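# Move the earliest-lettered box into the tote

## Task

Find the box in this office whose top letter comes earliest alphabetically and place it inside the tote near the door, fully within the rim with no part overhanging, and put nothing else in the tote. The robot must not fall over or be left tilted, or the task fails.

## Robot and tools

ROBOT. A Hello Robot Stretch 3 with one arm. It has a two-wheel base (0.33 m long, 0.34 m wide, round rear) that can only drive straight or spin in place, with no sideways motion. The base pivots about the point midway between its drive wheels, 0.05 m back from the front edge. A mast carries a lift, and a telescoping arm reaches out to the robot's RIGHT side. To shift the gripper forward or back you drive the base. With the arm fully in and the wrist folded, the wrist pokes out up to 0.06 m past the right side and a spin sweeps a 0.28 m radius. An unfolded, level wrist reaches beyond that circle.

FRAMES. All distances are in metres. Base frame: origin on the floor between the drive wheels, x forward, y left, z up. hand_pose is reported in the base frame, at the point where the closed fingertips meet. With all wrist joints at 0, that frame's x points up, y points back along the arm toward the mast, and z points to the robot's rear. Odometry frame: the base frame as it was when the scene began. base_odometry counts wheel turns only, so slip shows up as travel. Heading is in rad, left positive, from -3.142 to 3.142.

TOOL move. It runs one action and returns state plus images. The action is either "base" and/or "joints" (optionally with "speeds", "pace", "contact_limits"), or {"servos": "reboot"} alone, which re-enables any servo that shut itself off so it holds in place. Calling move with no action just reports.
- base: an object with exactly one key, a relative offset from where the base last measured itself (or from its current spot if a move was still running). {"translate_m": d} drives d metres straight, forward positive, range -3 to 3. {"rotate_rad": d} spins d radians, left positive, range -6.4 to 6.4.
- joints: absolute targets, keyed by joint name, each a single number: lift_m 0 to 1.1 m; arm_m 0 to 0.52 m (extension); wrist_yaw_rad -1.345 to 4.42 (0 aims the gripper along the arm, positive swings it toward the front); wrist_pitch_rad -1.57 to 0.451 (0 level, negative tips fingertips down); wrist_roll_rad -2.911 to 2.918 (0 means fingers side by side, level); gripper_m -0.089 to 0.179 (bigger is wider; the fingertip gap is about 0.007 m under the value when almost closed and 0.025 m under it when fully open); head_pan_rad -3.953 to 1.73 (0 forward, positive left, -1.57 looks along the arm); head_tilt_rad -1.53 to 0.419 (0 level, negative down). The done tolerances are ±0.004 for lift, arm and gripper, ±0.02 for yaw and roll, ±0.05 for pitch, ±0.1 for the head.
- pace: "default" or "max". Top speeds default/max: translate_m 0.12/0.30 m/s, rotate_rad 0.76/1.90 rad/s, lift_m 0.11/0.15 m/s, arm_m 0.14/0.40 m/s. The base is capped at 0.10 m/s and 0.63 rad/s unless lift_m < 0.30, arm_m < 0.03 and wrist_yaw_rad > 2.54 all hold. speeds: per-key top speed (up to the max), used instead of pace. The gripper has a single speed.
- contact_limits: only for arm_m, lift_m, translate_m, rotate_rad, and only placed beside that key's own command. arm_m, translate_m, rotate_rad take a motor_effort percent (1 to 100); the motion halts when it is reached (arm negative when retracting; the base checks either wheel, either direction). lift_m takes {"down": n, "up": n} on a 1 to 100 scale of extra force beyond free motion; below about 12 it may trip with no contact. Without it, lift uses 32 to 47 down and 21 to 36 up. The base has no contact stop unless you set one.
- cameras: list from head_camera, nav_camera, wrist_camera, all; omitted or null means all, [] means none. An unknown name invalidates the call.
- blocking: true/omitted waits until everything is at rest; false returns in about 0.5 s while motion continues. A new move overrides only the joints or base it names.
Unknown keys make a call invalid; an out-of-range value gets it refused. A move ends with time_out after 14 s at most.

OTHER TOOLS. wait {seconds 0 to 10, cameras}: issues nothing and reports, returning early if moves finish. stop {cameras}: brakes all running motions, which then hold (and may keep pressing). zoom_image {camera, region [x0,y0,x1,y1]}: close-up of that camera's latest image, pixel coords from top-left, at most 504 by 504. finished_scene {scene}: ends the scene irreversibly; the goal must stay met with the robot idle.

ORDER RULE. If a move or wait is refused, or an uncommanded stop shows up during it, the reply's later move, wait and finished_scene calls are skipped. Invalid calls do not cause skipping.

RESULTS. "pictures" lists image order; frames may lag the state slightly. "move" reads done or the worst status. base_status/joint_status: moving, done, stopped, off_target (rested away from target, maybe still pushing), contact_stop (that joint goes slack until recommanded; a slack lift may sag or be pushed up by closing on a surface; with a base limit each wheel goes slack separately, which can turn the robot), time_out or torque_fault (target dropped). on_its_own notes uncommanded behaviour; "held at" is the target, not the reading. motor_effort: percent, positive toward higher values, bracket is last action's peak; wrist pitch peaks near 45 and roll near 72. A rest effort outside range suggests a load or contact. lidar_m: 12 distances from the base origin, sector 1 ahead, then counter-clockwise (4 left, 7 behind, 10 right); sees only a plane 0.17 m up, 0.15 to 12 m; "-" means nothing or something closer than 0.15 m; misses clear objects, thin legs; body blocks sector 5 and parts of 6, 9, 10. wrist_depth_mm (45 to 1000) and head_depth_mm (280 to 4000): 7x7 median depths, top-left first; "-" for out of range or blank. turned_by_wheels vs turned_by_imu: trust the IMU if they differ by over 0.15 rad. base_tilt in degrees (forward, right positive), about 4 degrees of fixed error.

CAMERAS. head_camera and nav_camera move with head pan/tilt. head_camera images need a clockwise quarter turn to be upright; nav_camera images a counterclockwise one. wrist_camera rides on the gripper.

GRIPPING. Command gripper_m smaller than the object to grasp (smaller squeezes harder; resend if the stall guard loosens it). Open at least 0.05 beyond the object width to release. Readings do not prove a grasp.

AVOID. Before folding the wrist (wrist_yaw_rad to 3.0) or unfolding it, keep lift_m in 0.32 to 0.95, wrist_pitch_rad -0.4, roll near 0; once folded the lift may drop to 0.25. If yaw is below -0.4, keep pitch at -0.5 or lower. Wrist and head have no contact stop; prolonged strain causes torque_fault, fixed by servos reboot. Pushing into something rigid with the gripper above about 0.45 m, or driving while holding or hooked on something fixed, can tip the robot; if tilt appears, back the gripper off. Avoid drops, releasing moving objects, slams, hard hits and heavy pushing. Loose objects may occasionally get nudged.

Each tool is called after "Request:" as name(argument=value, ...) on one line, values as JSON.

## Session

Request:
move(joints={"head_pan_rad": 0.0, "head_tilt_rad": -0.3}, pace="max", cameras=["head_camera", "nav_camera"])

Request:
move(joints={"head_pan_rad": 1.57, "head_tilt_rad": -0.3}, pace="max", cameras=["head_camera", "nav_camera"])

Request:
move(joints={"head_pan_rad": -1.57, "head_tilt_rad": -0.3}, pace="max", cameras=["head_camera", "nav_camera"])

Request:
move(joints={"head_pan_rad": -3.14, "head_tilt_rad": -0.3}, pace="max", cameras=["head_camera", "nav_camera"])

Scene clock: 0.70 s.
move: done
base_odometry: x=+0.000 y=+0.000 heading=+0.000
turned_by_wheels: +0.000
turned_by_imu: +0.000
base_tilt: forward=+0.9 right=-0.1
lidar_m: 0.73 0.74 0.91 1.57 1.59 1.09 1.00 1.01 1.26 1.55 1.23 0.80
head_depth_mm: 623 663 704 741 791 841 900 / 616 649 688 726 774 833 894 / 611 644 680 722 770 820 875 / 607 640 675 716 762 812 868 / 604 636 668 709 754 808 864 / 600 627 664 703 741 796 849 / 592 623 659 698 744 786 839
base_status: not commanded
joint_positions: lift_m=+0.337 arm_m=+0.002 wrist_yaw_rad=+3.032 wrist_pitch_rad=-0.535 wrist_roll_rad=+0.000 gripper_m=+0.037 head_pan_rad=+0.000 head_tilt_rad=-0.298
joint_status: all done
measured_speeds: all 0
motor_effort: left_wheel=-0.4(0.8) right_wheel=+1.9(2.6) lift_m=+27.3(27.3) arm_m=-10.0(10.1) wrist_yaw_rad=+0.8(1.1) wrist_pitch_rad=+2.5(2.6) wrist_roll_rad=+0.9(1.0) gripper_m=+0.3(0.9) head_pan_rad=+0.0(1.6) head_tilt_rad=-1.3(3.9)
hand_pose: x=+0.0015 y=+0.0602 z=+0.3248 quat_wxyz=(+0.224, +0.691, +0.150, +0.671) (m; base frame)
wrist_depth_mm: - 140 - - - - 739 / - 156 - - - - - / 898 176 203 886 895 865 - / 716 691 201 730 725 714 697 / 605 605 221 599 595 607 608 / 519 520 128 146 507 520 526 / 455 309 292 299 436 458 461
pictures: head_camera (sideways), nav_camera (sideways)
Images, in order (width x height): head_camera 896x504, nav_camera 672x504.

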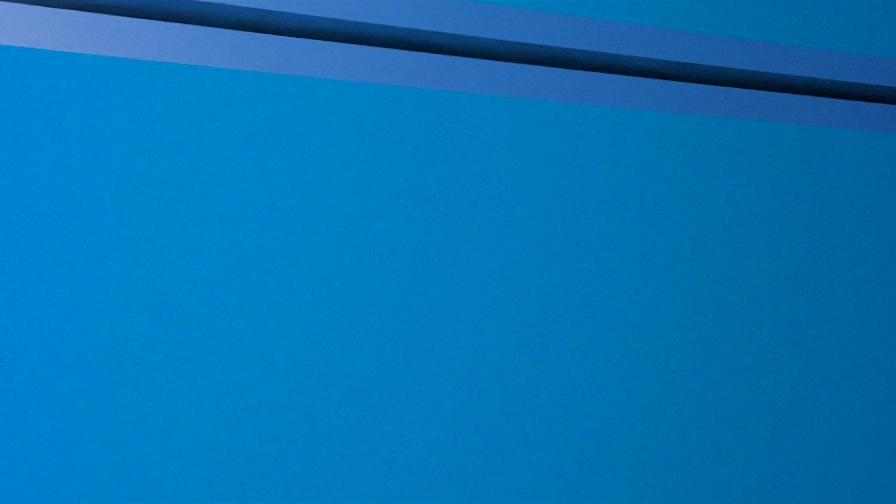

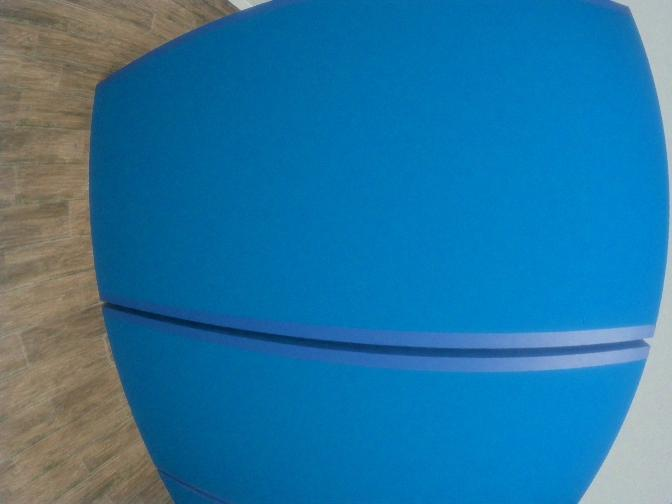

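Scene clock: 1.73 s.
move: done
base_odometry: x=+0.000 y=+0.000 heading=+0.000
turned_by_wheels: +0.000
turned_by_imu: +0.000
base_tilt: forward=+1.1 right=-0.1
lidar_m: 0.73 0.74 0.91 1.57 1.59 1.09 1.00 1.01 1.25 1.54 1.23 0.80
head_depth_mm: 1395 1484 1560 1654 1759 1875 1582 / 1402 1477 1541 1648 1759 1864 1592 / 1380 1450 1534 1630 1723 1858 1573 / 1380 1433 1514 1615 1706 1823 1578 / 1359 1439 1517 1586 1711 1794 1570 / 1353 1430 1513 1597 1683 1780 1565 / 1344 1415 1508 1572 1702 1793 1570
base_status: not commanded
joint_positions: lift_m=+0.337 arm_m=+0.002 wrist_yaw_rad=+3.032 wrist_pitch_rad=-0.535 wrist_roll_rad=+0.000 gripper_m=+0.037 head_pan_rad=+1.605 head_tilt_rad=-0.299
joint_status: all done
measured_speeds: all 0
motor_effort: left_wheel=-0.4(0.7) right_wheel=+1.9(3.0) lift_m=+27.7(27.7) arm_m=-13.2(13.2) wrist_yaw_rad=+1.1(1.4) wrist_pitch_rad=+2.3(2.6) wrist_roll_rad=+0.9(1.1) gripper_m=+0.3(1.2) head_pan_rad=+0.5(4.4) head_tilt_rad=-1.6(3.3)
hand_pose: x=+0.0015 y=+0.0602 z=+0.3248 quat_wxyz=(+0.224, +0.691, +0.150, +0.671) (m; base frame)
wrist_depth_mm: - 140 - - - - 729 / - 155 - - - - - / 895 177 202 893 920 849 - / 718 695 201 712 711 722 685 / 595 604 220 600 609 608 606 / 520 521 128 146 511 522 515 / 453 307 294 301 433 459 454
pictures: head_camera (sideways), nav_camera (sideways)
Images, in order (width x height): head_camera 896x504, nav_camera 672x504.

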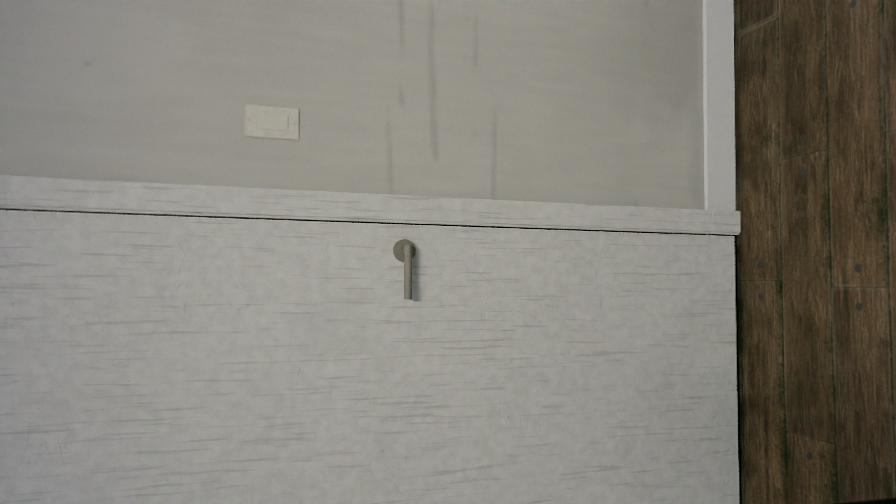

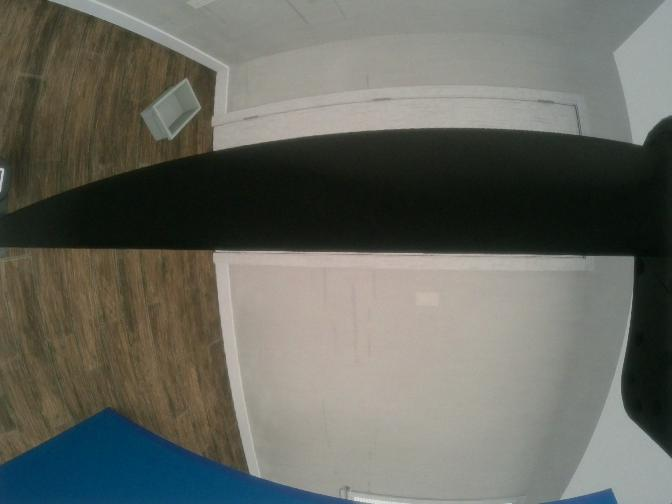

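Scene clock: 4.43 s.
move: done
base_odometry: x=+0.000 y=+0.000 heading=+0.000
turned_by_wheels: +0.000
turned_by_imu: +0.000
base_tilt: forward=+0.9 right=-0.2
lidar_m: 0.73 0.74 0.91 1.57 1.59 1.09 1.00 1.01 1.25 1.55 1.22 0.80
head_depth_mm: 1958 2067 2161 1828 2222 2008 1592 / 1948 2053 2138 1807 2395 2006 1589 / 1917 2032 2140 1763 2358 2009 1575 / 1893 2008 2121 1770 2369 1989 1568 / 1895 1987 2072 1736 2147 1984 1567 / 1868 1963 2055 1718 2281 1891 1567 / 1861 1947 2042 1695 2307 1907 1561
base_status: not commanded
joint_positions: lift_m=+0.337 arm_m=+0.002 wrist_yaw_rad=+3.032 wrist_pitch_rad=-0.535 wrist_roll_rad=+0.000 gripper_m=+0.037 head_pan_rad=-1.586 head_tilt_rad=-0.300
joint_status: all done
measured_speeds: translate_m=+0.000 rotate_rad=+0.000 lift_m=+0.000 arm_m=+0.000 wrist_yaw_rad=+0.000 wrist_pitch_rad=+0.000 wrist_roll_rad=+0.000 head_pan_rad=+0.024 head_tilt_rad=+0.000
motor_effort: left_wheel=-0.4(0.8) right_wheel=+2.1(2.6) lift_m=+29.0(29.0) arm_m=-20.9(21.0) wrist_yaw_rad=+0.7(1.4) wrist_pitch_rad=+2.4(2.8) wrist_roll_rad=+0.5(1.1) gripper_m=+0.7(1.5) head_pan_rad=+3.1(5.5) head_tilt_rad=-1.3(3.6)
hand_pose: x=+0.0015 y=+0.0602 z=+0.3248 quat_wxyz=(+0.224, +0.691, +0.150, +0.671) (m; base frame)
wrist_depth_mm: - 140 - - - - 720 / - 156 - - - - - / 885 177 202 896 908 858 - / 714 708 202 721 730 718 693 / 606 605 222 605 607 603 602 / 516 516 127 146 513 524 532 / 456 306 293 302 439 461 452
pictures: head_camera (sideways), nav_camera (sideways)
Images, in order (width x height): head_camera 896x504, nav_camera 672x504.

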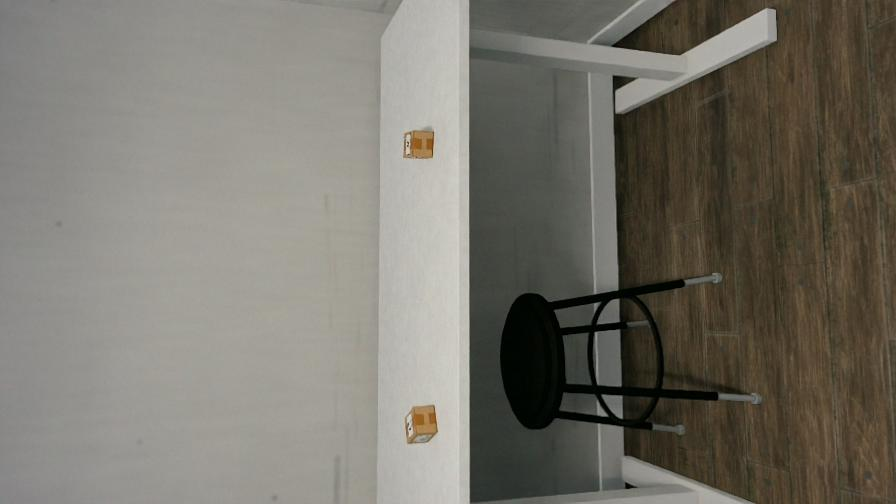

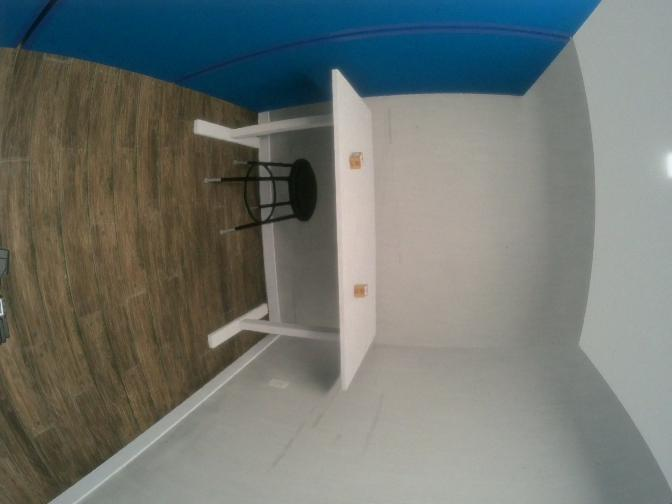

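Scene clock: 5.47 s.
move: done
base_odometry: x=+0.000 y=+0.000 heading=+0.000
turned_by_wheels: +0.000
turned_by_imu: +0.000
base_tilt: forward=+0.9 right=+0.1
lidar_m: 0.73 0.74 0.91 1.57 1.59 1.09 1.00 1.01 1.25 1.55 1.23 0.80
head_depth_mm: 882 951 1002 1070 1132 1209 1297 / 867 937 984 1048 1112 1204 1278 / 858 926 976 1031 1102 1180 1258 / 851 910 970 1020 1086 1156 1241 / 838 901 951 1011 1075 1145 1233 / 829 893 941 1005 1061 1131 1206 / 831 885 929 986 1042 1108 1189
base_status: not commanded
joint_positions: lift_m=+0.337 arm_m=+0.002 wrist_yaw_rad=+3.032 wrist_pitch_rad=-0.535 wrist_roll_rad=+0.000 gripper_m=+0.037 head_pan_rad=-3.179 head_tilt_rad=-0.300
joint_status: all done
measured_speeds: all 0
motor_effort: left_wheel=-0.5(0.7) right_wheel=+2.3(2.6) lift_m=+29.6(29.6) arm_m=-21.9(22.5) wrist_yaw_rad=+0.8(1.1) wrist_pitch_rad=+2.4(2.6) wrist_roll_rad=+0.7(1.1) gripper_m=-0.3(1.1) head_pan_rad=+1.2(6.1) head_tilt_rad=-1.6(3.9)
hand_pose: x=+0.0015 y=+0.0602 z=+0.3248 quat_wxyz=(+0.224, +0.691, +0.150, +0.671) (m; base frame)
wrist_depth_mm: - 140 - - - - 724 / - 156 - - - - - / 906 176 202 908 911 878 - / 726 698 201 724 722 711 696 / 610 613 220 606 605 613 607 / 521 526 128 146 506 517 514 / 459 308 292 298 435 459 460
pictures: head_camera (sideways), nav_camera (sideways)
Images, in order (width x height): head_camera 896x504, nav_camera 672x504.

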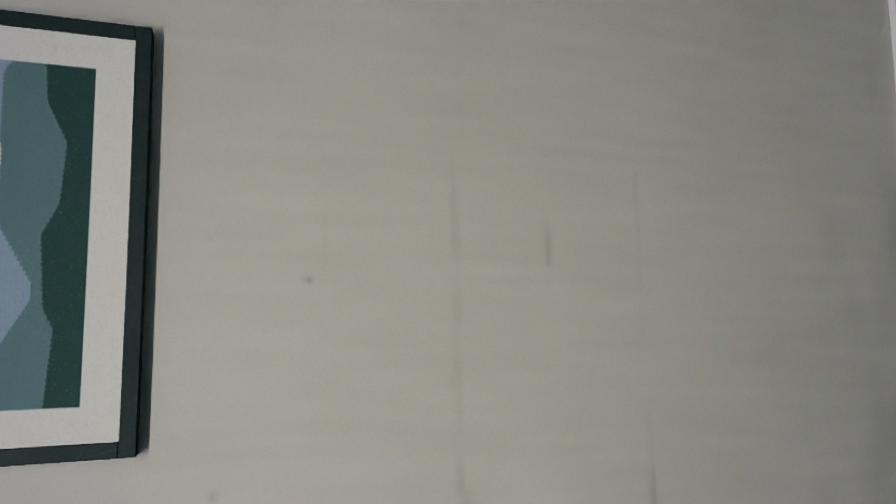

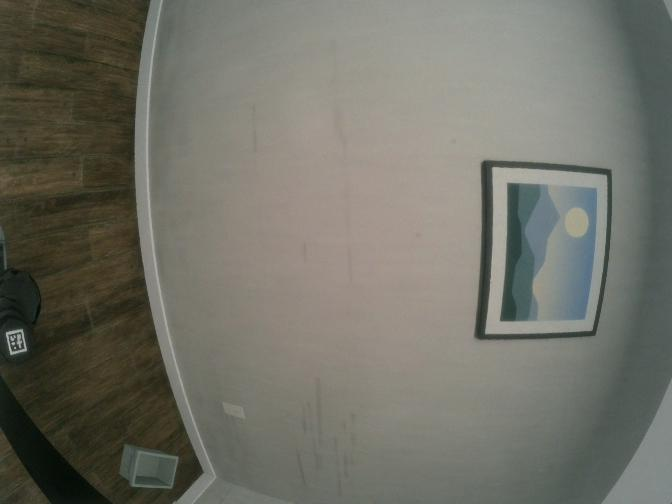

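Request:
move(joints={"head_pan_rad": -1.57, "head_tilt_rad": -0.3}, pace="max", cameras=["head_camera"])

Request:
zoom_image(camera="head_camera", region=[390, 115, 445, 170])

Request:
zoom_image(camera="head_camera", region=[390, 395, 445, 450])

Scene clock: 24.37 s.
move: done
base_odometry: x=+0.000 y=+0.000 heading=+0.000
turned_by_wheels: +0.000
turned_by_imu: +0.001
base_tilt: forward=+1.0 right=+0.0
lidar_m: 0.73 0.74 0.91 1.57 1.59 1.09 1.00 1.01 1.25 1.55 1.23 0.80
head_depth_mm: 1918 2022 2135 1814 2374 1962 1581 / 1916 2002 2122 1786 2398 1998 1598 / 1889 2011 2102 1784 2343 1980 1576 / 1902 2001 2118 1768 2341 1911 1561 / 1869 1987 2098 1738 1848 1955 1570 / 1896 1975 2085 1727 2326 1961 1567 / 1875 1958 2065 1758 2321 1931 1563
base_status: not commanded
joint_positions: lift_m=+0.337 arm_m=+0.002 wrist_yaw_rad=+3.032 wrist_pitch_rad=-0.535 wrist_roll_rad=+0.000 gripper_m=+0.037 head_pan_rad=-1.532 head_tilt_rad=-0.300
joint_status: all done
measured_speeds: all 0
motor_effort: left_wheel=-0.7(0.7) right_wheel=+2.0(2.6) lift_m=+31.4(31.5) arm_m=-21.9(22.2) wrist_yaw_rad=+0.9(1.3) wrist_pitch_rad=+2.2(2.8) wrist_roll_rad=+0.8(1.1) gripper_m=-0.2(1.3) head_pan_rad=-1.1(5.6) head_tilt_rad=-1.3(4.5)
hand_pose: x=+0.0015 y=+0.0602 z=+0.3248 quat_wxyz=(+0.224, +0.691, +0.150, +0.671) (m; base frame)
wrist_depth_mm: - 140 - - - - 726 / - 155 - - - - - / 902 176 202 910 869 851 - / 733 699 201 729 706 721 695 / 611 611 220 621 606 598 611 / 525 517 127 146 504 527 518 / 461 311 292 300 440 455 448
pictures: head_camera (sideways)
Images, in order (width x height): head_camera 896x504.

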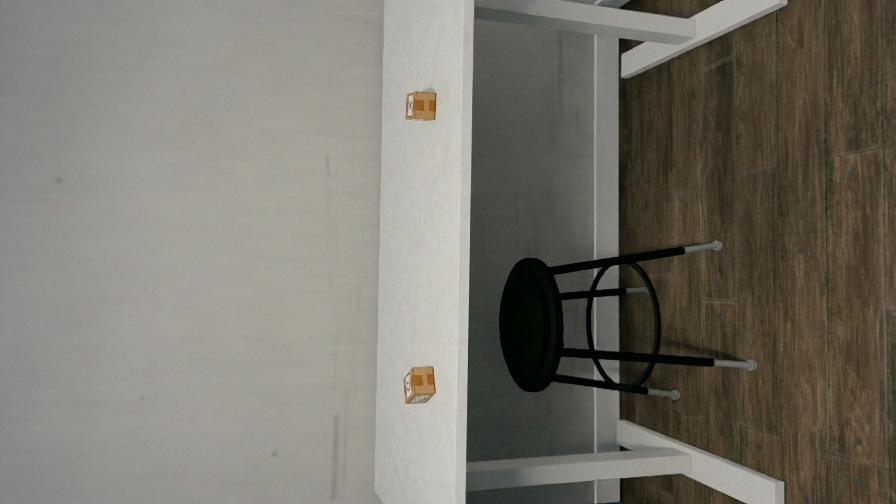

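Scaled by 9.164 from the camera's 896x504 image, which has a finer 1280x720 frame.

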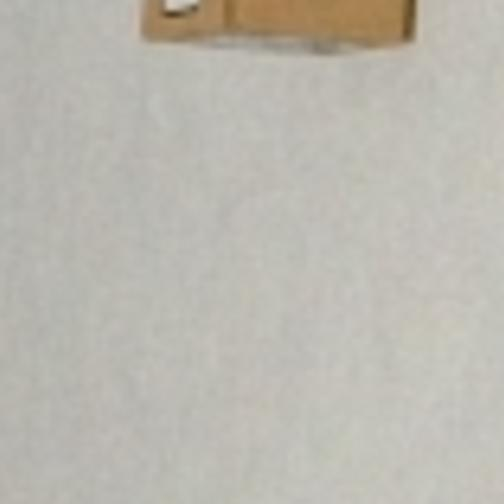

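Scaled by 9.164 from the camera's 896x504 image, which has a finer 1280x720 frame.

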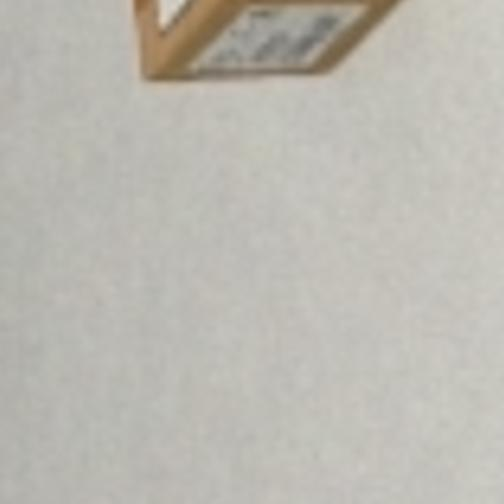

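Request:
zoom_image(camera="head_camera", region=[398, 84, 442, 128])

Request:
zoom_image(camera="head_camera", region=[398, 360, 442, 404])

Scaled by 11.455 from the camera's 896x504 image, which has a finer 1280x720 frame.

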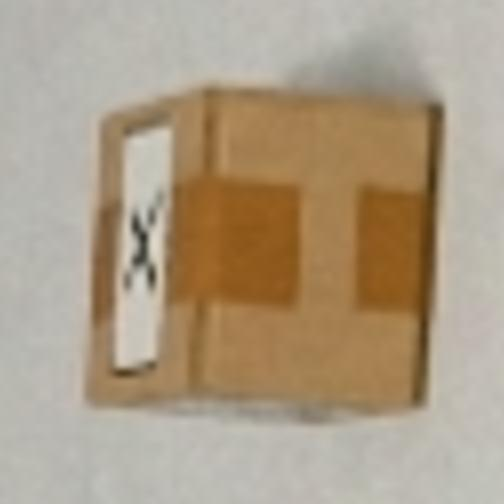

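Scaled by 11.455 from the camera's 896x504 image, which has a finer 1280x720 frame.

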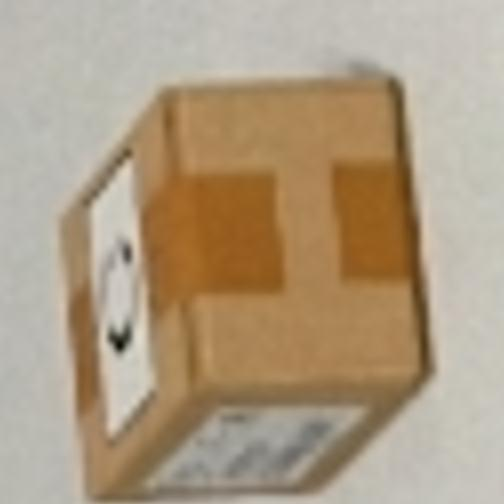

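Request:
zoom_image(camera="head_camera", region=[401, 370, 417, 402])

Scaled by 15.750 from the camera's 896x504 image, which has a finer 1280x720 frame.

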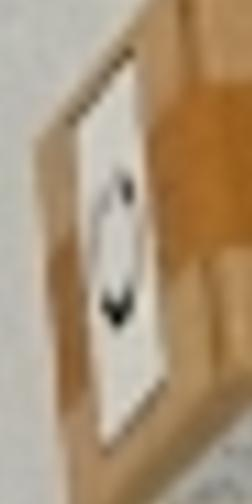

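Request:
move(base={"rotate_rad": 1.689}, joints={"lift_m": 0.28, "wrist_pitch_rad": -0.35, "head_pan_rad": -2.865, "head_tilt_rad": -0.5}, pace="max", cameras=[])

Request:
move(base={"translate_m": -0.829}, pace="max", cameras=["head_camera", "nav_camera"])

Scene clock: 80.07 s.
move: done
base_odometry: x=+0.000 y=+0.000 heading=+1.689
turned_by_wheels: +1.689
turned_by_imu: +1.683
base_tilt: forward=+0.9 right=-0.1
lidar_m: 1.57 1.49 1.05 1.00 1.03 1.36 1.64 1.09 0.77 0.73 0.75 1.67
head_depth_mm: 1811 1919 1582 2260 1920 1611 1344 / 1853 1974 1718 2333 1926 1607 1344 / 1907 2015 1712 2388 2000 1608 1339 / 1938 2062 1861 2377 1989 1597 1337 / 1701 1816 1830 2144 1998 1594 1330 / 1383 1458 1546 1649 1757 1582 1332 / 1175 1217 1277 1340 1404 1475 1343
base_status: done
joint_positions: lift_m=+0.280 arm_m=+0.002 wrist_yaw_rad=+3.032 wrist_pitch_rad=-0.372 wrist_roll_rad=+0.000 gripper_m=+0.037 head_pan_rad=-2.875 head_tilt_rad=-0.501
joint_status: all done
measured_speeds: all 0
motor_effort: left_wheel=-8.9(17.0) right_wheel=+9.7(17.0) lift_m=+21.2(27.5) arm_m=-22.0(22.7) wrist_yaw_rad=+1.1(1.2) wrist_pitch_rad=+4.0(6.3) wrist_roll_rad=+0.8(1.0) gripper_m=+0.9(1.4) head_pan_rad=+2.7(4.9) head_tilt_rad=-1.4(4.9)
hand_pose: x=+0.0038 y=+0.0819 z=+0.3032 quat_wxyz=(+0.169, +0.701, +0.093, +0.687) (m; base frame)
wrist_depth_mm: - 136 155 - - - - / - 145 - - - - - / - 155 - - - - - / 826 176 746 816 840 838 834 / 655 629 193 664 662 656 657 / 540 538 128 502 521 535 536 / 459 478 236 289 437 460 462
pictures: none
No camera images: "cameras" was empty.

Scene clock: 84.17 s.
move: done
base_odometry: x=+0.097 y=-0.823 heading=+1.688
turned_by_wheels: +0.000
turned_by_imu: +0.001
base_tilt: forward=+1.0 right=-0.2
lidar_m: 2.40 1.43 1.01 0.96 0.99 1.11 0.82 0.75 0.81 0.77 0.79 1.04
head_depth_mm: 1107 1194 1264 911 685 1613 1352 / 1131 1230 1286 910 707 1531 1310 / 1169 1262 1329 905 732 1511 1303 / 1193 1298 1351 859 761 1480 1308 / 1234 1345 1336 857 1746 1551 1335 / 1265 1387 1336 895 1299 1470 1330 / 1209 1257 1292 889 1435 1500 1333
base_status: done
joint_positions: lift_m=+0.280 arm_m=+0.002 wrist_yaw_rad=+3.032 wrist_pitch_rad=-0.371 wrist_roll_rad=+0.000 gripper_m=+0.037 head_pan_rad=-2.865 head_tilt_rad=-0.501
joint_status: not commanded
measured_speeds: all 0
motor_effort: left_wheel=-11.5(16.9) right_wheel=+4.5(12.1) lift_m=+26.6(26.7) arm_m=-19.1(22.0) wrist_yaw_rad=+0.7(1.4) wrist_pitch_rad=+3.8(4.1) wrist_roll_rad=+0.8(1.1) gripper_m=-0.3(1.3) head_pan_rad=+3.8(4.5) head_tilt_rad=+0.4(2.2)
hand_pose: x=+0.0038 y=+0.0820 z=+0.3033 quat_wxyz=(+0.168, +0.701, +0.093, +0.687) (m; base frame)
wrist_depth_mm: - 136 155 - - - - / - 145 154 - - - - / - 155 - - - - - / 837 175 761 836 833 838 842 / 661 641 193 651 659 654 659 / 535 536 128 507 519 549 540 / 460 472 236 288 439 464 460
pictures: head_camera (sideways), nav_camera (sideways)
Images, in order (width x height): head_camera 896x504, nav_camera 672x504.

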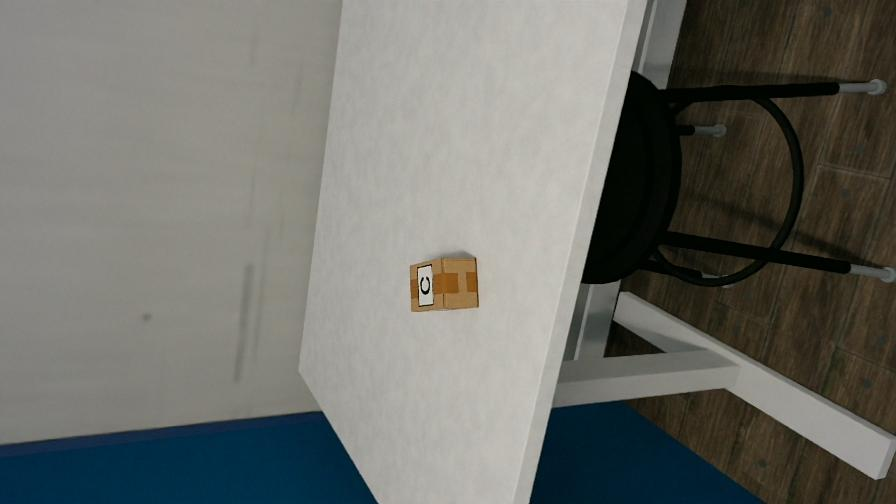

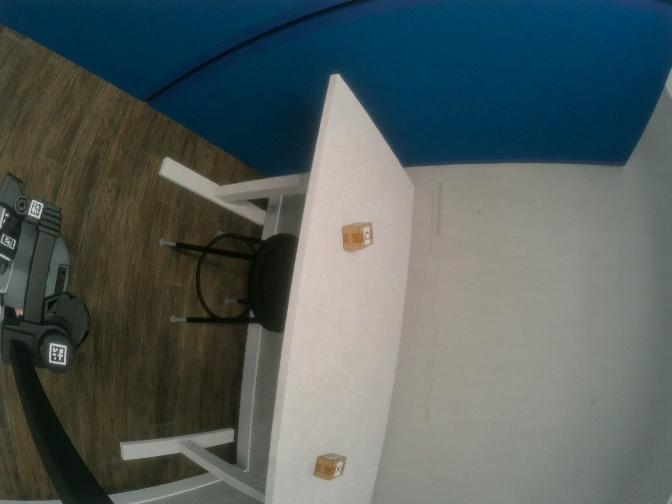

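Request:
zoom_image(camera="head_camera", region=[400, 245, 490, 320])

Request:
zoom_image(camera="head_camera", region=[411, 260, 443, 310])

Scaled by 5.600 from the camera's 896x504 image, which has a finer 1280x720 frame.

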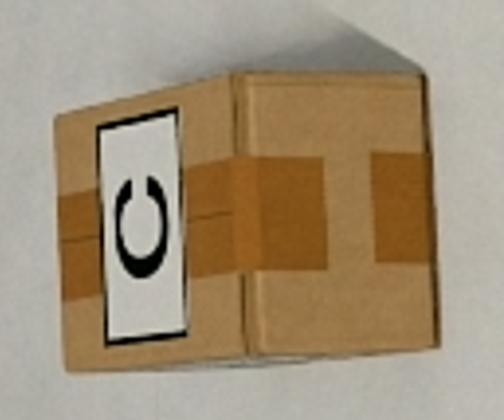

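Scaled by 10.080 from the camera's 896x504 image, which has a finer 1280x720 frame.

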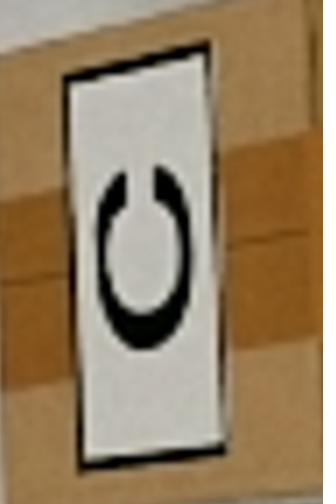

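Request:
move(base={"rotate_rad": -0.198}, pace="max", cameras=[])

Request:
move(base={"translate_m": 1.909}, joints={"head_pan_rad": -1.4, "head_tilt_rad": -0.3}, pace="max", cameras=["nav_camera"])

Scene clock: 127.70 s.
move: done
base_odometry: x=+0.097 y=-0.823 heading=+1.491
turned_by_wheels: -0.198
turned_by_imu: -0.196
base_tilt: forward=+0.9 right=+0.0
lidar_m: 1.60 1.86 1.10 0.96 0.97 1.11 0.82 0.75 0.88 0.77 0.77 0.90
head_depth_mm: 1120 1208 1276 911 709 1610 1345 / 1136 1227 1286 908 708 1611 1338 / 1138 1242 1307 903 726 1562 1303 / 1152 1254 1322 900 730 1521 1327 / 1169 1272 1329 901 729 1484 1280 / 1180 1277 1338 838 752 1553 1330 / 1197 1293 1324 892 755 1393 1330
base_status: done
joint_positions: lift_m=+0.280 arm_m=+0.002 wrist_yaw_rad=+3.032 wrist_pitch_rad=-0.371 wrist_roll_rad=+0.000 gripper_m=+0.037 head_pan_rad=-2.865 head_tilt_rad=-0.501
joint_status: not commanded
measured_speeds: all 0
motor_effort: left_wheel=+9.8(14.1) right_wheel=-8.9(14.8) lift_m=+31.7(31.7) arm_m=-16.6(16.7) wrist_yaw_rad=+0.7(1.3) wrist_pitch_rad=+3.7(3.9) wrist_roll_rad=+1.0(1.1) gripper_m=-0.3(1.0) head_pan_rad=+2.8(4.2) head_tilt_rad=+3.2(4.1)
hand_pose: x=+0.0038 y=+0.0820 z=+0.3033 quat_wxyz=(+0.168, +0.701, +0.093, +0.687) (m; base frame)
wrist_depth_mm: - 136 155 - - - - / - 145 154 - - - - / - 154 - - - - - / 796 174 770 841 837 848 835 / 656 630 192 665 658 658 666 / 538 543 128 503 522 541 545 / 465 471 234 287 432 459 458
pictures: none
No camera images: "cameras" was empty.

Scene clock: 135.50 s.
move: done
base_odometry: x=+0.249 y=+1.080 heading=+1.491
turned_by_wheels: +0.000
turned_by_imu: -0.001
base_tilt: forward=+1.1 right=-0.1
lidar_m: 0.57 0.57 0.65 1.15 1.42 1.66 2.84 0.61 0.50 0.81 1.11 0.66
head_depth_mm: 2965 3109 3206 3567 2747 2009 1597 / 2934 3099 3233 3492 2754 2023 1588 / 2909 3111 3277 3508 2749 2002 1567 / 2903 3052 3236 3485 2719 1984 1572 / 2976 3122 3356 3456 2723 1975 1570 / 2827 2883 2912 2954 2554 1961 1566 / 1859 1885 1886 1947 1962 1843 1568
base_status: done
joint_positions: lift_m=+0.280 arm_m=+0.002 wrist_yaw_rad=+3.032 wrist_pitch_rad=-0.371 wrist_roll_rad=+0.000 gripper_m=+0.037 head_pan_rad=-1.400 head_tilt_rad=-0.298
joint_status: all done
measured_speeds: all 0
motor_effort: left_wheel=+8.0(20.1) right_wheel=-0.3(7.5) lift_m=+22.6(31.9) arm_m=-15.4(16.7) wrist_yaw_rad=+0.6(1.4) wrist_pitch_rad=+3.5(4.2) wrist_roll_rad=+0.9(1.3) gripper_m=-0.4(1.4) head_pan_rad=-2.8(4.7) head_tilt_rad=-0.6(6.6)
hand_pose: x=+0.0038 y=+0.0820 z=+0.3034 quat_wxyz=(+0.168, +0.701, +0.093, +0.687) (m; base frame)
wrist_depth_mm: - 136 - - - - - / - 145 - - - - - / - 155 902 - - - - / 836 175 760 847 834 716 - / 656 633 192 648 661 636 538 / 537 543 127 508 529 550 515 / 464 472 236 290 433 461 456
pictures: nav_camera (sideways)
Images, in order (width x height): nav_camera 672x504.

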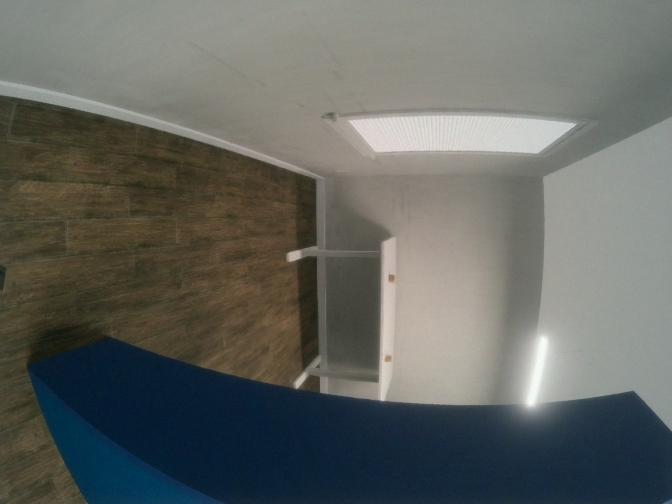

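Request:
move(cameras=["nav_camera"])

Scene clock: 154.10 s.
base_odometry: x=+0.249 y=+1.080 heading=+1.491
turned_by_wheels: +0.000
turned_by_imu: +0.000
base_tilt: forward=+1.1 right=-0.2
lidar_m: 0.57 0.57 0.65 1.15 1.42 1.66 2.83 0.61 0.50 0.81 1.11 0.66
head_depth_mm: 2950 3089 3234 3459 2758 2007 1591 / 2935 3117 3229 3427 2753 1991 1590 / 2962 3105 3205 3423 2683 1977 1571 / 2909 3068 3234 3494 2684 1985 1571 / 2975 3091 3256 3469 2648 1970 1581 / 2807 2836 2923 2973 2539 1983 1557 / 1838 1860 1875 1946 1948 1829 1578
base_status: done
joint_positions: lift_m=+0.280 arm_m=+0.002 wrist_yaw_rad=+3.032 wrist_pitch_rad=-0.371 wrist_roll_rad=+0.000 gripper_m=+0.037 head_pan_rad=-1.400 head_tilt_rad=-0.300
joint_status: all done
measured_speeds: all 0
motor_effort: left_wheel=+8.2(20.1) right_wheel=+0.3(7.5) lift_m=+31.1(31.9) arm_m=-15.1(16.7) wrist_yaw_rad=+0.5(1.4) wrist_pitch_rad=+3.4(4.2) wrist_roll_rad=+0.8(1.3) gripper_m=+0.5(1.4) head_pan_rad=-2.8(4.7) head_tilt_rad=-0.8(6.6)
hand_pose: x=+0.0038 y=+0.0820 z=+0.3034 quat_wxyz=(+0.168, +0.701, +0.093, +0.687) (m; base frame)
wrist_depth_mm: - 136 - - - - - / - 145 - - - - - / - 155 923 - - - - / 842 175 755 840 841 706 - / 652 629 192 654 665 635 541 / 547 544 127 506 518 540 515 / 461 474 236 289 433 464 464
pictures: nav_camera (sideways)
Images, in order (width x height): nav_camera 672x504.

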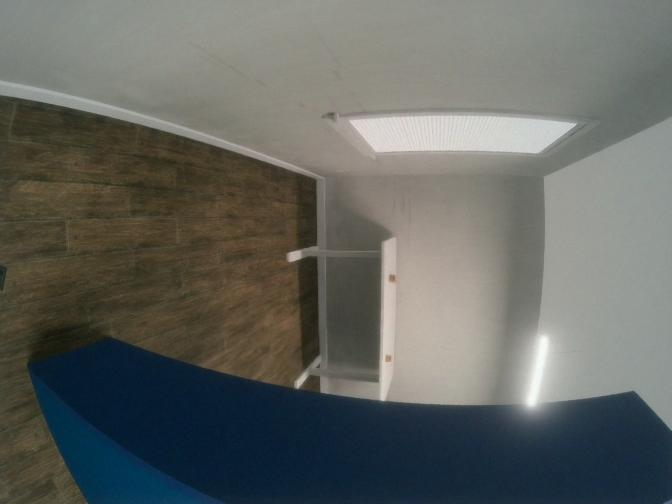

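Request:
move(base={"rotate_rad": -1.399}, pace="max", joints={"head_pan_rad": -0.5, "head_tilt_rad": -0.4}, cameras=[])

Request:
move(base={"translate_m": 1.05}, pace="max", cameras=["nav_camera"])

Scene clock: 159.80 s.
move: done
base_odometry: x=+0.249 y=+1.080 heading=+0.092
turned_by_wheels: -1.399
turned_by_imu: -1.393
base_tilt: forward=+0.9 right=-0.2
lidar_m: 2.81 0.87 0.61 0.57 0.59 0.75 1.42 1.45 1.91 1.56 0.50 0.52
head_depth_mm: 450 467 488 508 532 559 602 / 507 533 556 584 616 653 691 / 586 615 652 688 732 785 845 / 687 732 781 836 901 982 1068 / 3172 3239 3519 3218 2286 1759 1445 / 2985 3180 3432 3259 2275 1752 1437 / 2859 3015 3240 3246 2262 1760 1432
base_status: done
joint_positions: lift_m=+0.280 arm_m=+0.002 wrist_yaw_rad=+3.032 wrist_pitch_rad=-0.371 wrist_roll_rad=+0.000 gripper_m=+0.037 head_pan_rad=-0.489 head_tilt_rad=-0.402
joint_status: all done
measured_speeds: all 0
motor_effort: left_wheel=+9.8(17.8) right_wheel=-8.8(15.5) lift_m=+28.9(31.9) arm_m=-21.7(22.4) wrist_yaw_rad=+0.6(1.3) wrist_pitch_rad=+3.8(4.0) wrist_roll_rad=+1.0(1.0) gripper_m=+0.0(1.3) head_pan_rad=-3.4(3.7) head_tilt_rad=-1.0(3.2)
hand_pose: x=+0.0038 y=+0.0820 z=+0.3034 quat_wxyz=(+0.168, +0.701, +0.093, +0.687) (m; base frame)
wrist_depth_mm: - 136 154 - - - - / - 145 153 - - - - / - 154 161 - - - - / - 170 172 - - - 793 / 634 600 191 651 660 670 659 / 539 541 127 509 520 547 545 / 458 470 236 287 435 456 464
pictures: none
No camera images: "cameras" was empty.

Scene clock: 164.67 s.
move: done
base_odometry: x=+1.295 y=+1.177 heading=+0.092
turned_by_wheels: +0.000
turned_by_imu: +0.000
base_tilt: forward=+0.9 right=-0.3
lidar_m: 1.84 0.95 0.67 0.63 0.65 0.85 1.98 0.50 0.43 1.24 2.91 2.32
head_depth_mm: 2667 2844 3139 3288 2308 1777 1446 / 2500 2677 2853 3063 2313 1772 1447 / 2334 2551 2356 2901 2246 1764 1436 / 2270 2400 2455 2815 2276 1766 1433 / 2152 2263 2139 2627 2293 1755 1432 / 2058 2191 2094 2534 2288 1736 1437 / 1954 2073 1866 2372 2256 1750 1425
base_status: done
joint_positions: lift_m=+0.280 arm_m=+0.002 wrist_yaw_rad=+3.032 wrist_pitch_rad=-0.371 wrist_roll_rad=+0.000 gripper_m=+0.037 head_pan_rad=-0.500 head_tilt_rad=-0.402
joint_status: not commanded
measured_speeds: all 0
motor_effort: left_wheel=+3.2(17.1) right_wheel=+0.2(14.5) lift_m=+20.1(28.7) arm_m=-15.7(21.6) wrist_yaw_rad=+0.8(1.4) wrist_pitch_rad=+3.7(4.0) wrist_roll_rad=+0.8(1.1) gripper_m=-0.2(1.4) head_pan_rad=-2.7(4.3) head_tilt_rad=+2.1(3.3)
hand_pose: x=+0.0038 y=+0.0820 z=+0.3034 quat_wxyz=(+0.168, +0.701, +0.093, +0.687) (m; base frame)
wrist_depth_mm: - 136 155 - - - - / - 145 154 - - - - / - 154 162 - - - - / - 169 173 - 757 796 800 / 656 600 193 666 657 663 669 / 540 546 127 506 528 548 549 / 456 474 236 291 434 460 463
pictures: nav_camera (sideways)
Images, in order (width x height): nav_camera 672x504.

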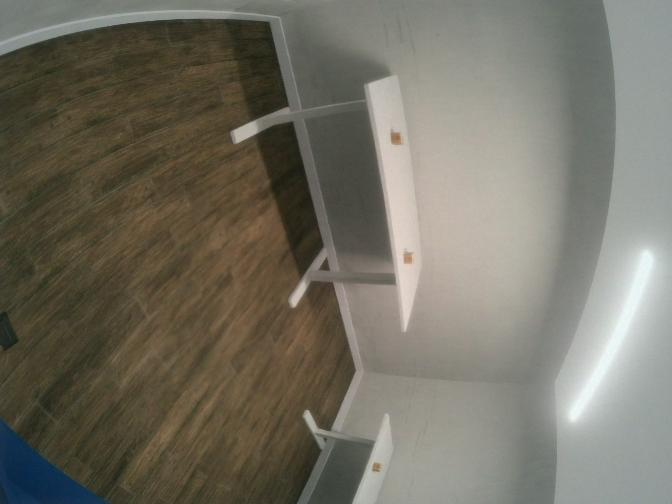

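Request:
move(base={"rotate_rad": -1.12}, pace="max", joints={"head_pan_rad": 0.9, "head_tilt_rad": -0.4}, cameras=[])

Request:
move(base={"translate_m": 1.6}, pace="max", cameras=["head_camera", "nav_camera"])

Scene clock: 177.47 s.
move: done
base_odometry: x=+1.295 y=+1.177 heading=-1.027
turned_by_wheels: -1.120
turned_by_imu: -1.114
base_tilt: forward=+1.0 right=-0.3
lidar_m: 2.92 2.31 1.84 1.03 0.69 0.63 0.64 0.81 1.66 0.53 0.43 1.23
head_depth_mm: 2133 2281 2225 2697 2336 1780 1447 / 2081 2250 2196 2596 2319 1788 1442 / 2047 2197 2190 2568 2292 1780 1444 / 2020 2184 1923 2539 2285 1763 1435 / 1995 2112 1917 2386 2137 1759 1441 / 1954 2064 2170 2399 2255 1753 1435 / 1903 2026 2202 2348 2287 1764 1434
base_status: done
joint_positions: lift_m=+0.280 arm_m=+0.002 wrist_yaw_rad=+3.032 wrist_pitch_rad=-0.371 wrist_roll_rad=+0.000 gripper_m=+0.037 head_pan_rad=+0.915 head_tilt_rad=-0.399
joint_status: all done
measured_speeds: translate_m=+0.000 rotate_rad=+0.000 lift_m=+0.000 arm_m=+0.000 wrist_yaw_rad=+0.000 wrist_pitch_rad=+0.000 wrist_roll_rad=+0.000 head_pan_rad=-0.024 head_tilt_rad=+0.000
motor_effort: left_wheel=+8.5(18.4) right_wheel=-7.0(16.7) lift_m=+21.6(21.9) arm_m=-19.1(19.3) wrist_yaw_rad=+0.6(1.4) wrist_pitch_rad=+3.8(4.0) wrist_roll_rad=+0.8(1.1) gripper_m=-0.6(1.3) head_pan_rad=-2.8(4.4) head_tilt_rad=+2.3(5.4)
hand_pose: x=+0.0038 y=+0.0820 z=+0.3034 quat_wxyz=(+0.168, +0.701, +0.093, +0.687) (m; base frame)
wrist_depth_mm: - 136 - - - - - / - 145 - - - - - / - 155 - - - - - / - 170 766 839 843 852 867 / 630 635 194 661 668 660 663 / 535 538 128 506 524 544 536 / 458 476 236 287 432 461 458
pictures: none
No camera images: "cameras" was empty.

Scene clock: 184.20 s.
move: done
base_odometry: x=+2.123 y=-0.193 heading=-1.027
turned_by_wheels: +0.000
turned_by_imu: -0.001
base_tilt: forward=+1.1 right=-0.1
lidar_m: 1.32 1.81 1.24 1.70 2.14 2.09 2.12 1.42 0.91 1.13 1.14 1.67
head_depth_mm: 1567 1676 1802 1963 2113 1799 1442 / 1510 1637 1765 1896 2050 1767 1441 / 1490 1592 1700 1834 1993 1772 1435 / 1464 1561 1688 1824 1992 1768 1440 / 1434 1538 1652 1774 1930 1746 1438 / 1414 1499 1588 1107 1865 1598 1401 / 1382 1460 1558 1104 1838 1748 1428
base_status: done
joint_positions: lift_m=+0.280 arm_m=+0.002 wrist_yaw_rad=+3.032 wrist_pitch_rad=-0.371 wrist_roll_rad=+0.000 gripper_m=+0.037 head_pan_rad=+0.900 head_tilt_rad=-0.399
joint_status: not commanded
measured_speeds: all 0
motor_effort: left_wheel=+11.7(19.9) right_wheel=-4.3(8.0) lift_m=+30.4(30.4) arm_m=-20.3(22.5) wrist_yaw_rad=+0.5(1.4) wrist_pitch_rad=+3.9(4.1) wrist_roll_rad=+0.7(1.0) gripper_m=-0.8(1.9) head_pan_rad=-2.8(5.1) head_tilt_rad=+0.6(3.7)
hand_pose: x=+0.0038 y=+0.0820 z=+0.3034 quat_wxyz=(+0.168, +0.701, +0.092, +0.687) (m; base frame)
wrist_depth_mm: - 136 - - - - - / - 145 - - - - - / - 155 - - - - - / 817 176 743 856 848 832 856 / 663 634 192 676 658 662 659 / 538 540 128 506 532 547 547 / 462 471 235 288 431 454 460
pictures: head_camera (sideways), nav_camera (sideways)
Images, in order (width x height): head_camera 896x504, nav_camera 672x504.

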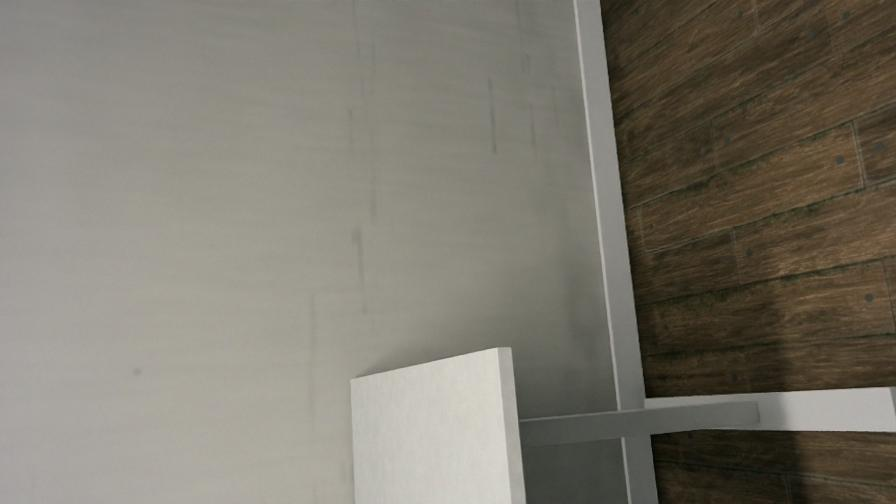

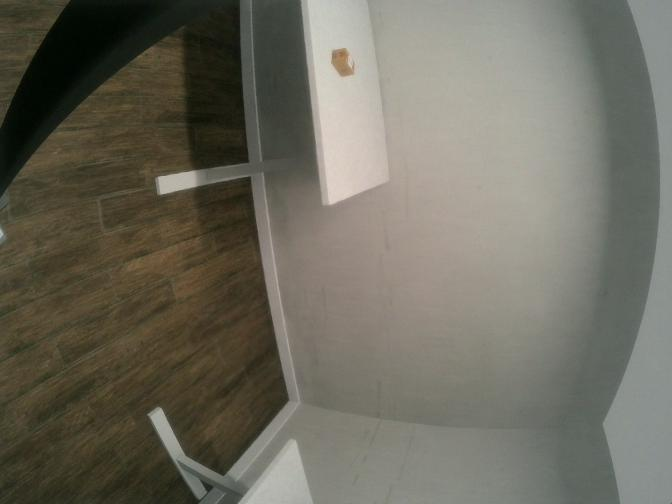

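Request:
move(joints={"head_pan_rad": 1.55, "head_tilt_rad": -0.45}, pace="max", cameras=["head_camera", "nav_camera"])

Scene clock: 188.57 s.
move: done
base_odometry: x=+2.123 y=-0.193 heading=-1.027
turned_by_wheels: +0.000
turned_by_imu: +0.001
base_tilt: forward=+1.0 right=-0.1
lidar_m: 1.32 1.81 1.24 1.69 2.14 2.09 2.12 1.42 0.91 1.12 1.14 1.66
head_depth_mm: 1405 1490 1549 1075 1829 1601 1403 / 1472 1565 1618 1133 1944 1681 1393 / 1523 1626 1614 1128 2023 1679 1388 / 1603 1717 1612 1192 2091 1679 1388 / 1682 1805 1586 2159 2139 1671 1378 / 1764 1877 1586 2284 2125 1675 1373 / 1840 2010 1505 2311 1984 1665 1385
base_status: not commanded
joint_positions: lift_m=+0.280 arm_m=+0.002 wrist_yaw_rad=+3.032 wrist_pitch_rad=-0.371 wrist_roll_rad=+0.000 gripper_m=+0.037 head_pan_rad=+1.559 head_tilt_rad=-0.447
joint_status: all done
measured_speeds: all 0
motor_effort: left_wheel=+11.3(11.8) right_wheel=-3.8(4.6) lift_m=+32.1(32.2) arm_m=-19.2(19.8) wrist_yaw_rad=+0.9(1.1) wrist_pitch_rad=+3.3(4.0) wrist_roll_rad=+0.8(1.0) gripper_m=+0.2(1.6) head_pan_rad=+2.5(4.1) head_tilt_rad=-2.0(6.2)
hand_pose: x=+0.0038 y=+0.0820 z=+0.3034 quat_wxyz=(+0.168, +0.701, +0.092, +0.687) (m; base frame)
wrist_depth_mm: - 136 - - - - - / - 145 - - - - - / - 154 - - - - - / 831 176 768 837 857 843 834 / 651 630 193 665 651 662 655 / 543 539 128 506 532 538 548 / 462 470 236 288 435 462 462
pictures: head_camera (sideways), nav_camera (sideways)
Images, in order (width x height): head_camera 896x504, nav_camera 672x504.

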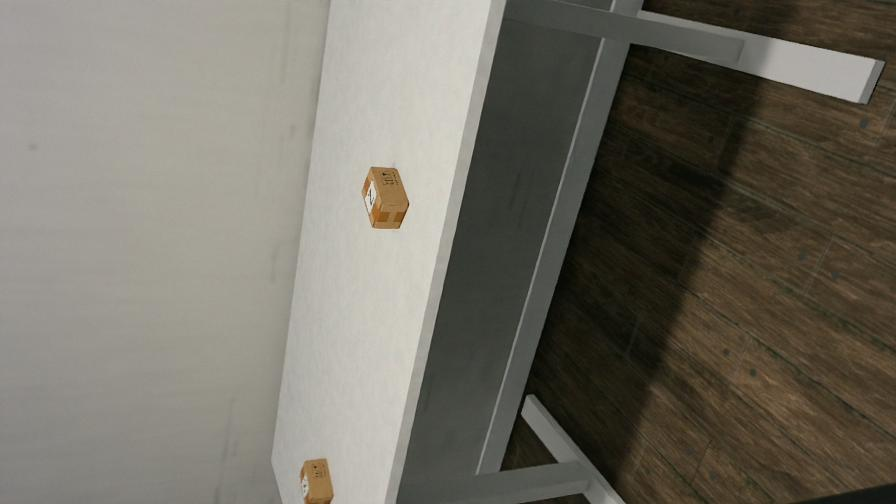

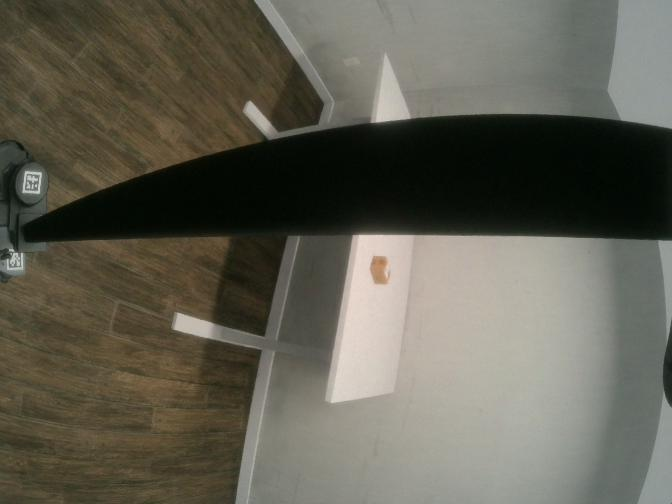

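Request:
zoom_image(camera="head_camera", region=[340, 150, 430, 240])

Request:
zoom_image(camera="head_camera", region=[270, 434, 350, 504])

Scaled by 5.600 from the camera's 896x504 image, which has a finer 1280x720 frame.

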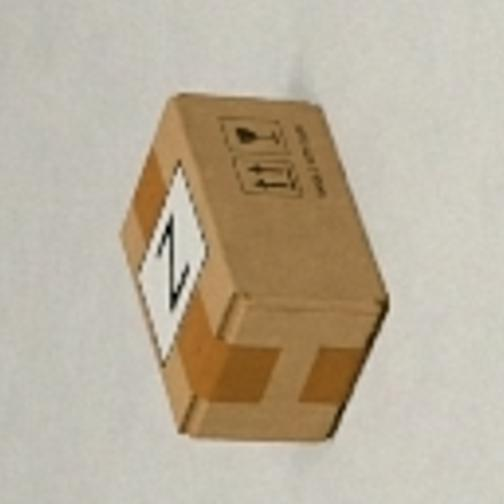

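Scaled by 6.300 from the camera's 896x504 image, which has a finer 1280x720 frame.

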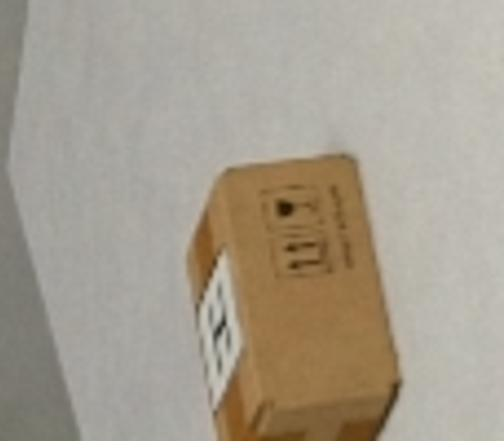

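Request:
zoom_image(camera="head_camera", region=[355, 170, 385, 225])

Request:
zoom_image(camera="head_camera", region=[292, 466, 322, 504])

Scaled by 9.164 from the camera's 896x504 image, which has a finer 1280x720 frame.

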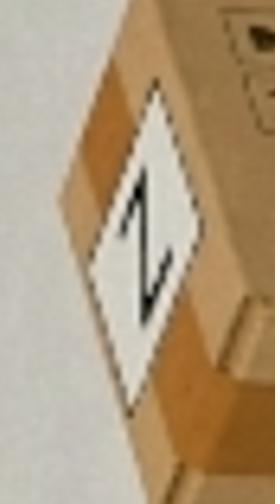

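Scaled by 13.263 from the camera's 896x504 image, which has a finer 1280x720 frame.

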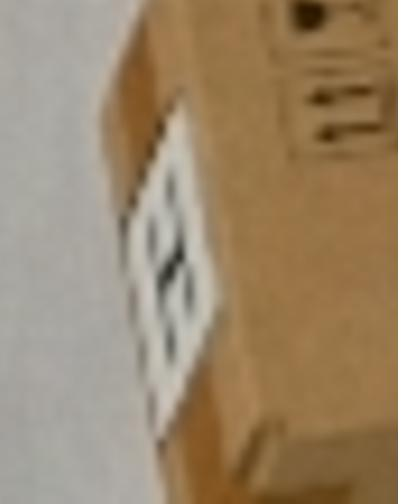

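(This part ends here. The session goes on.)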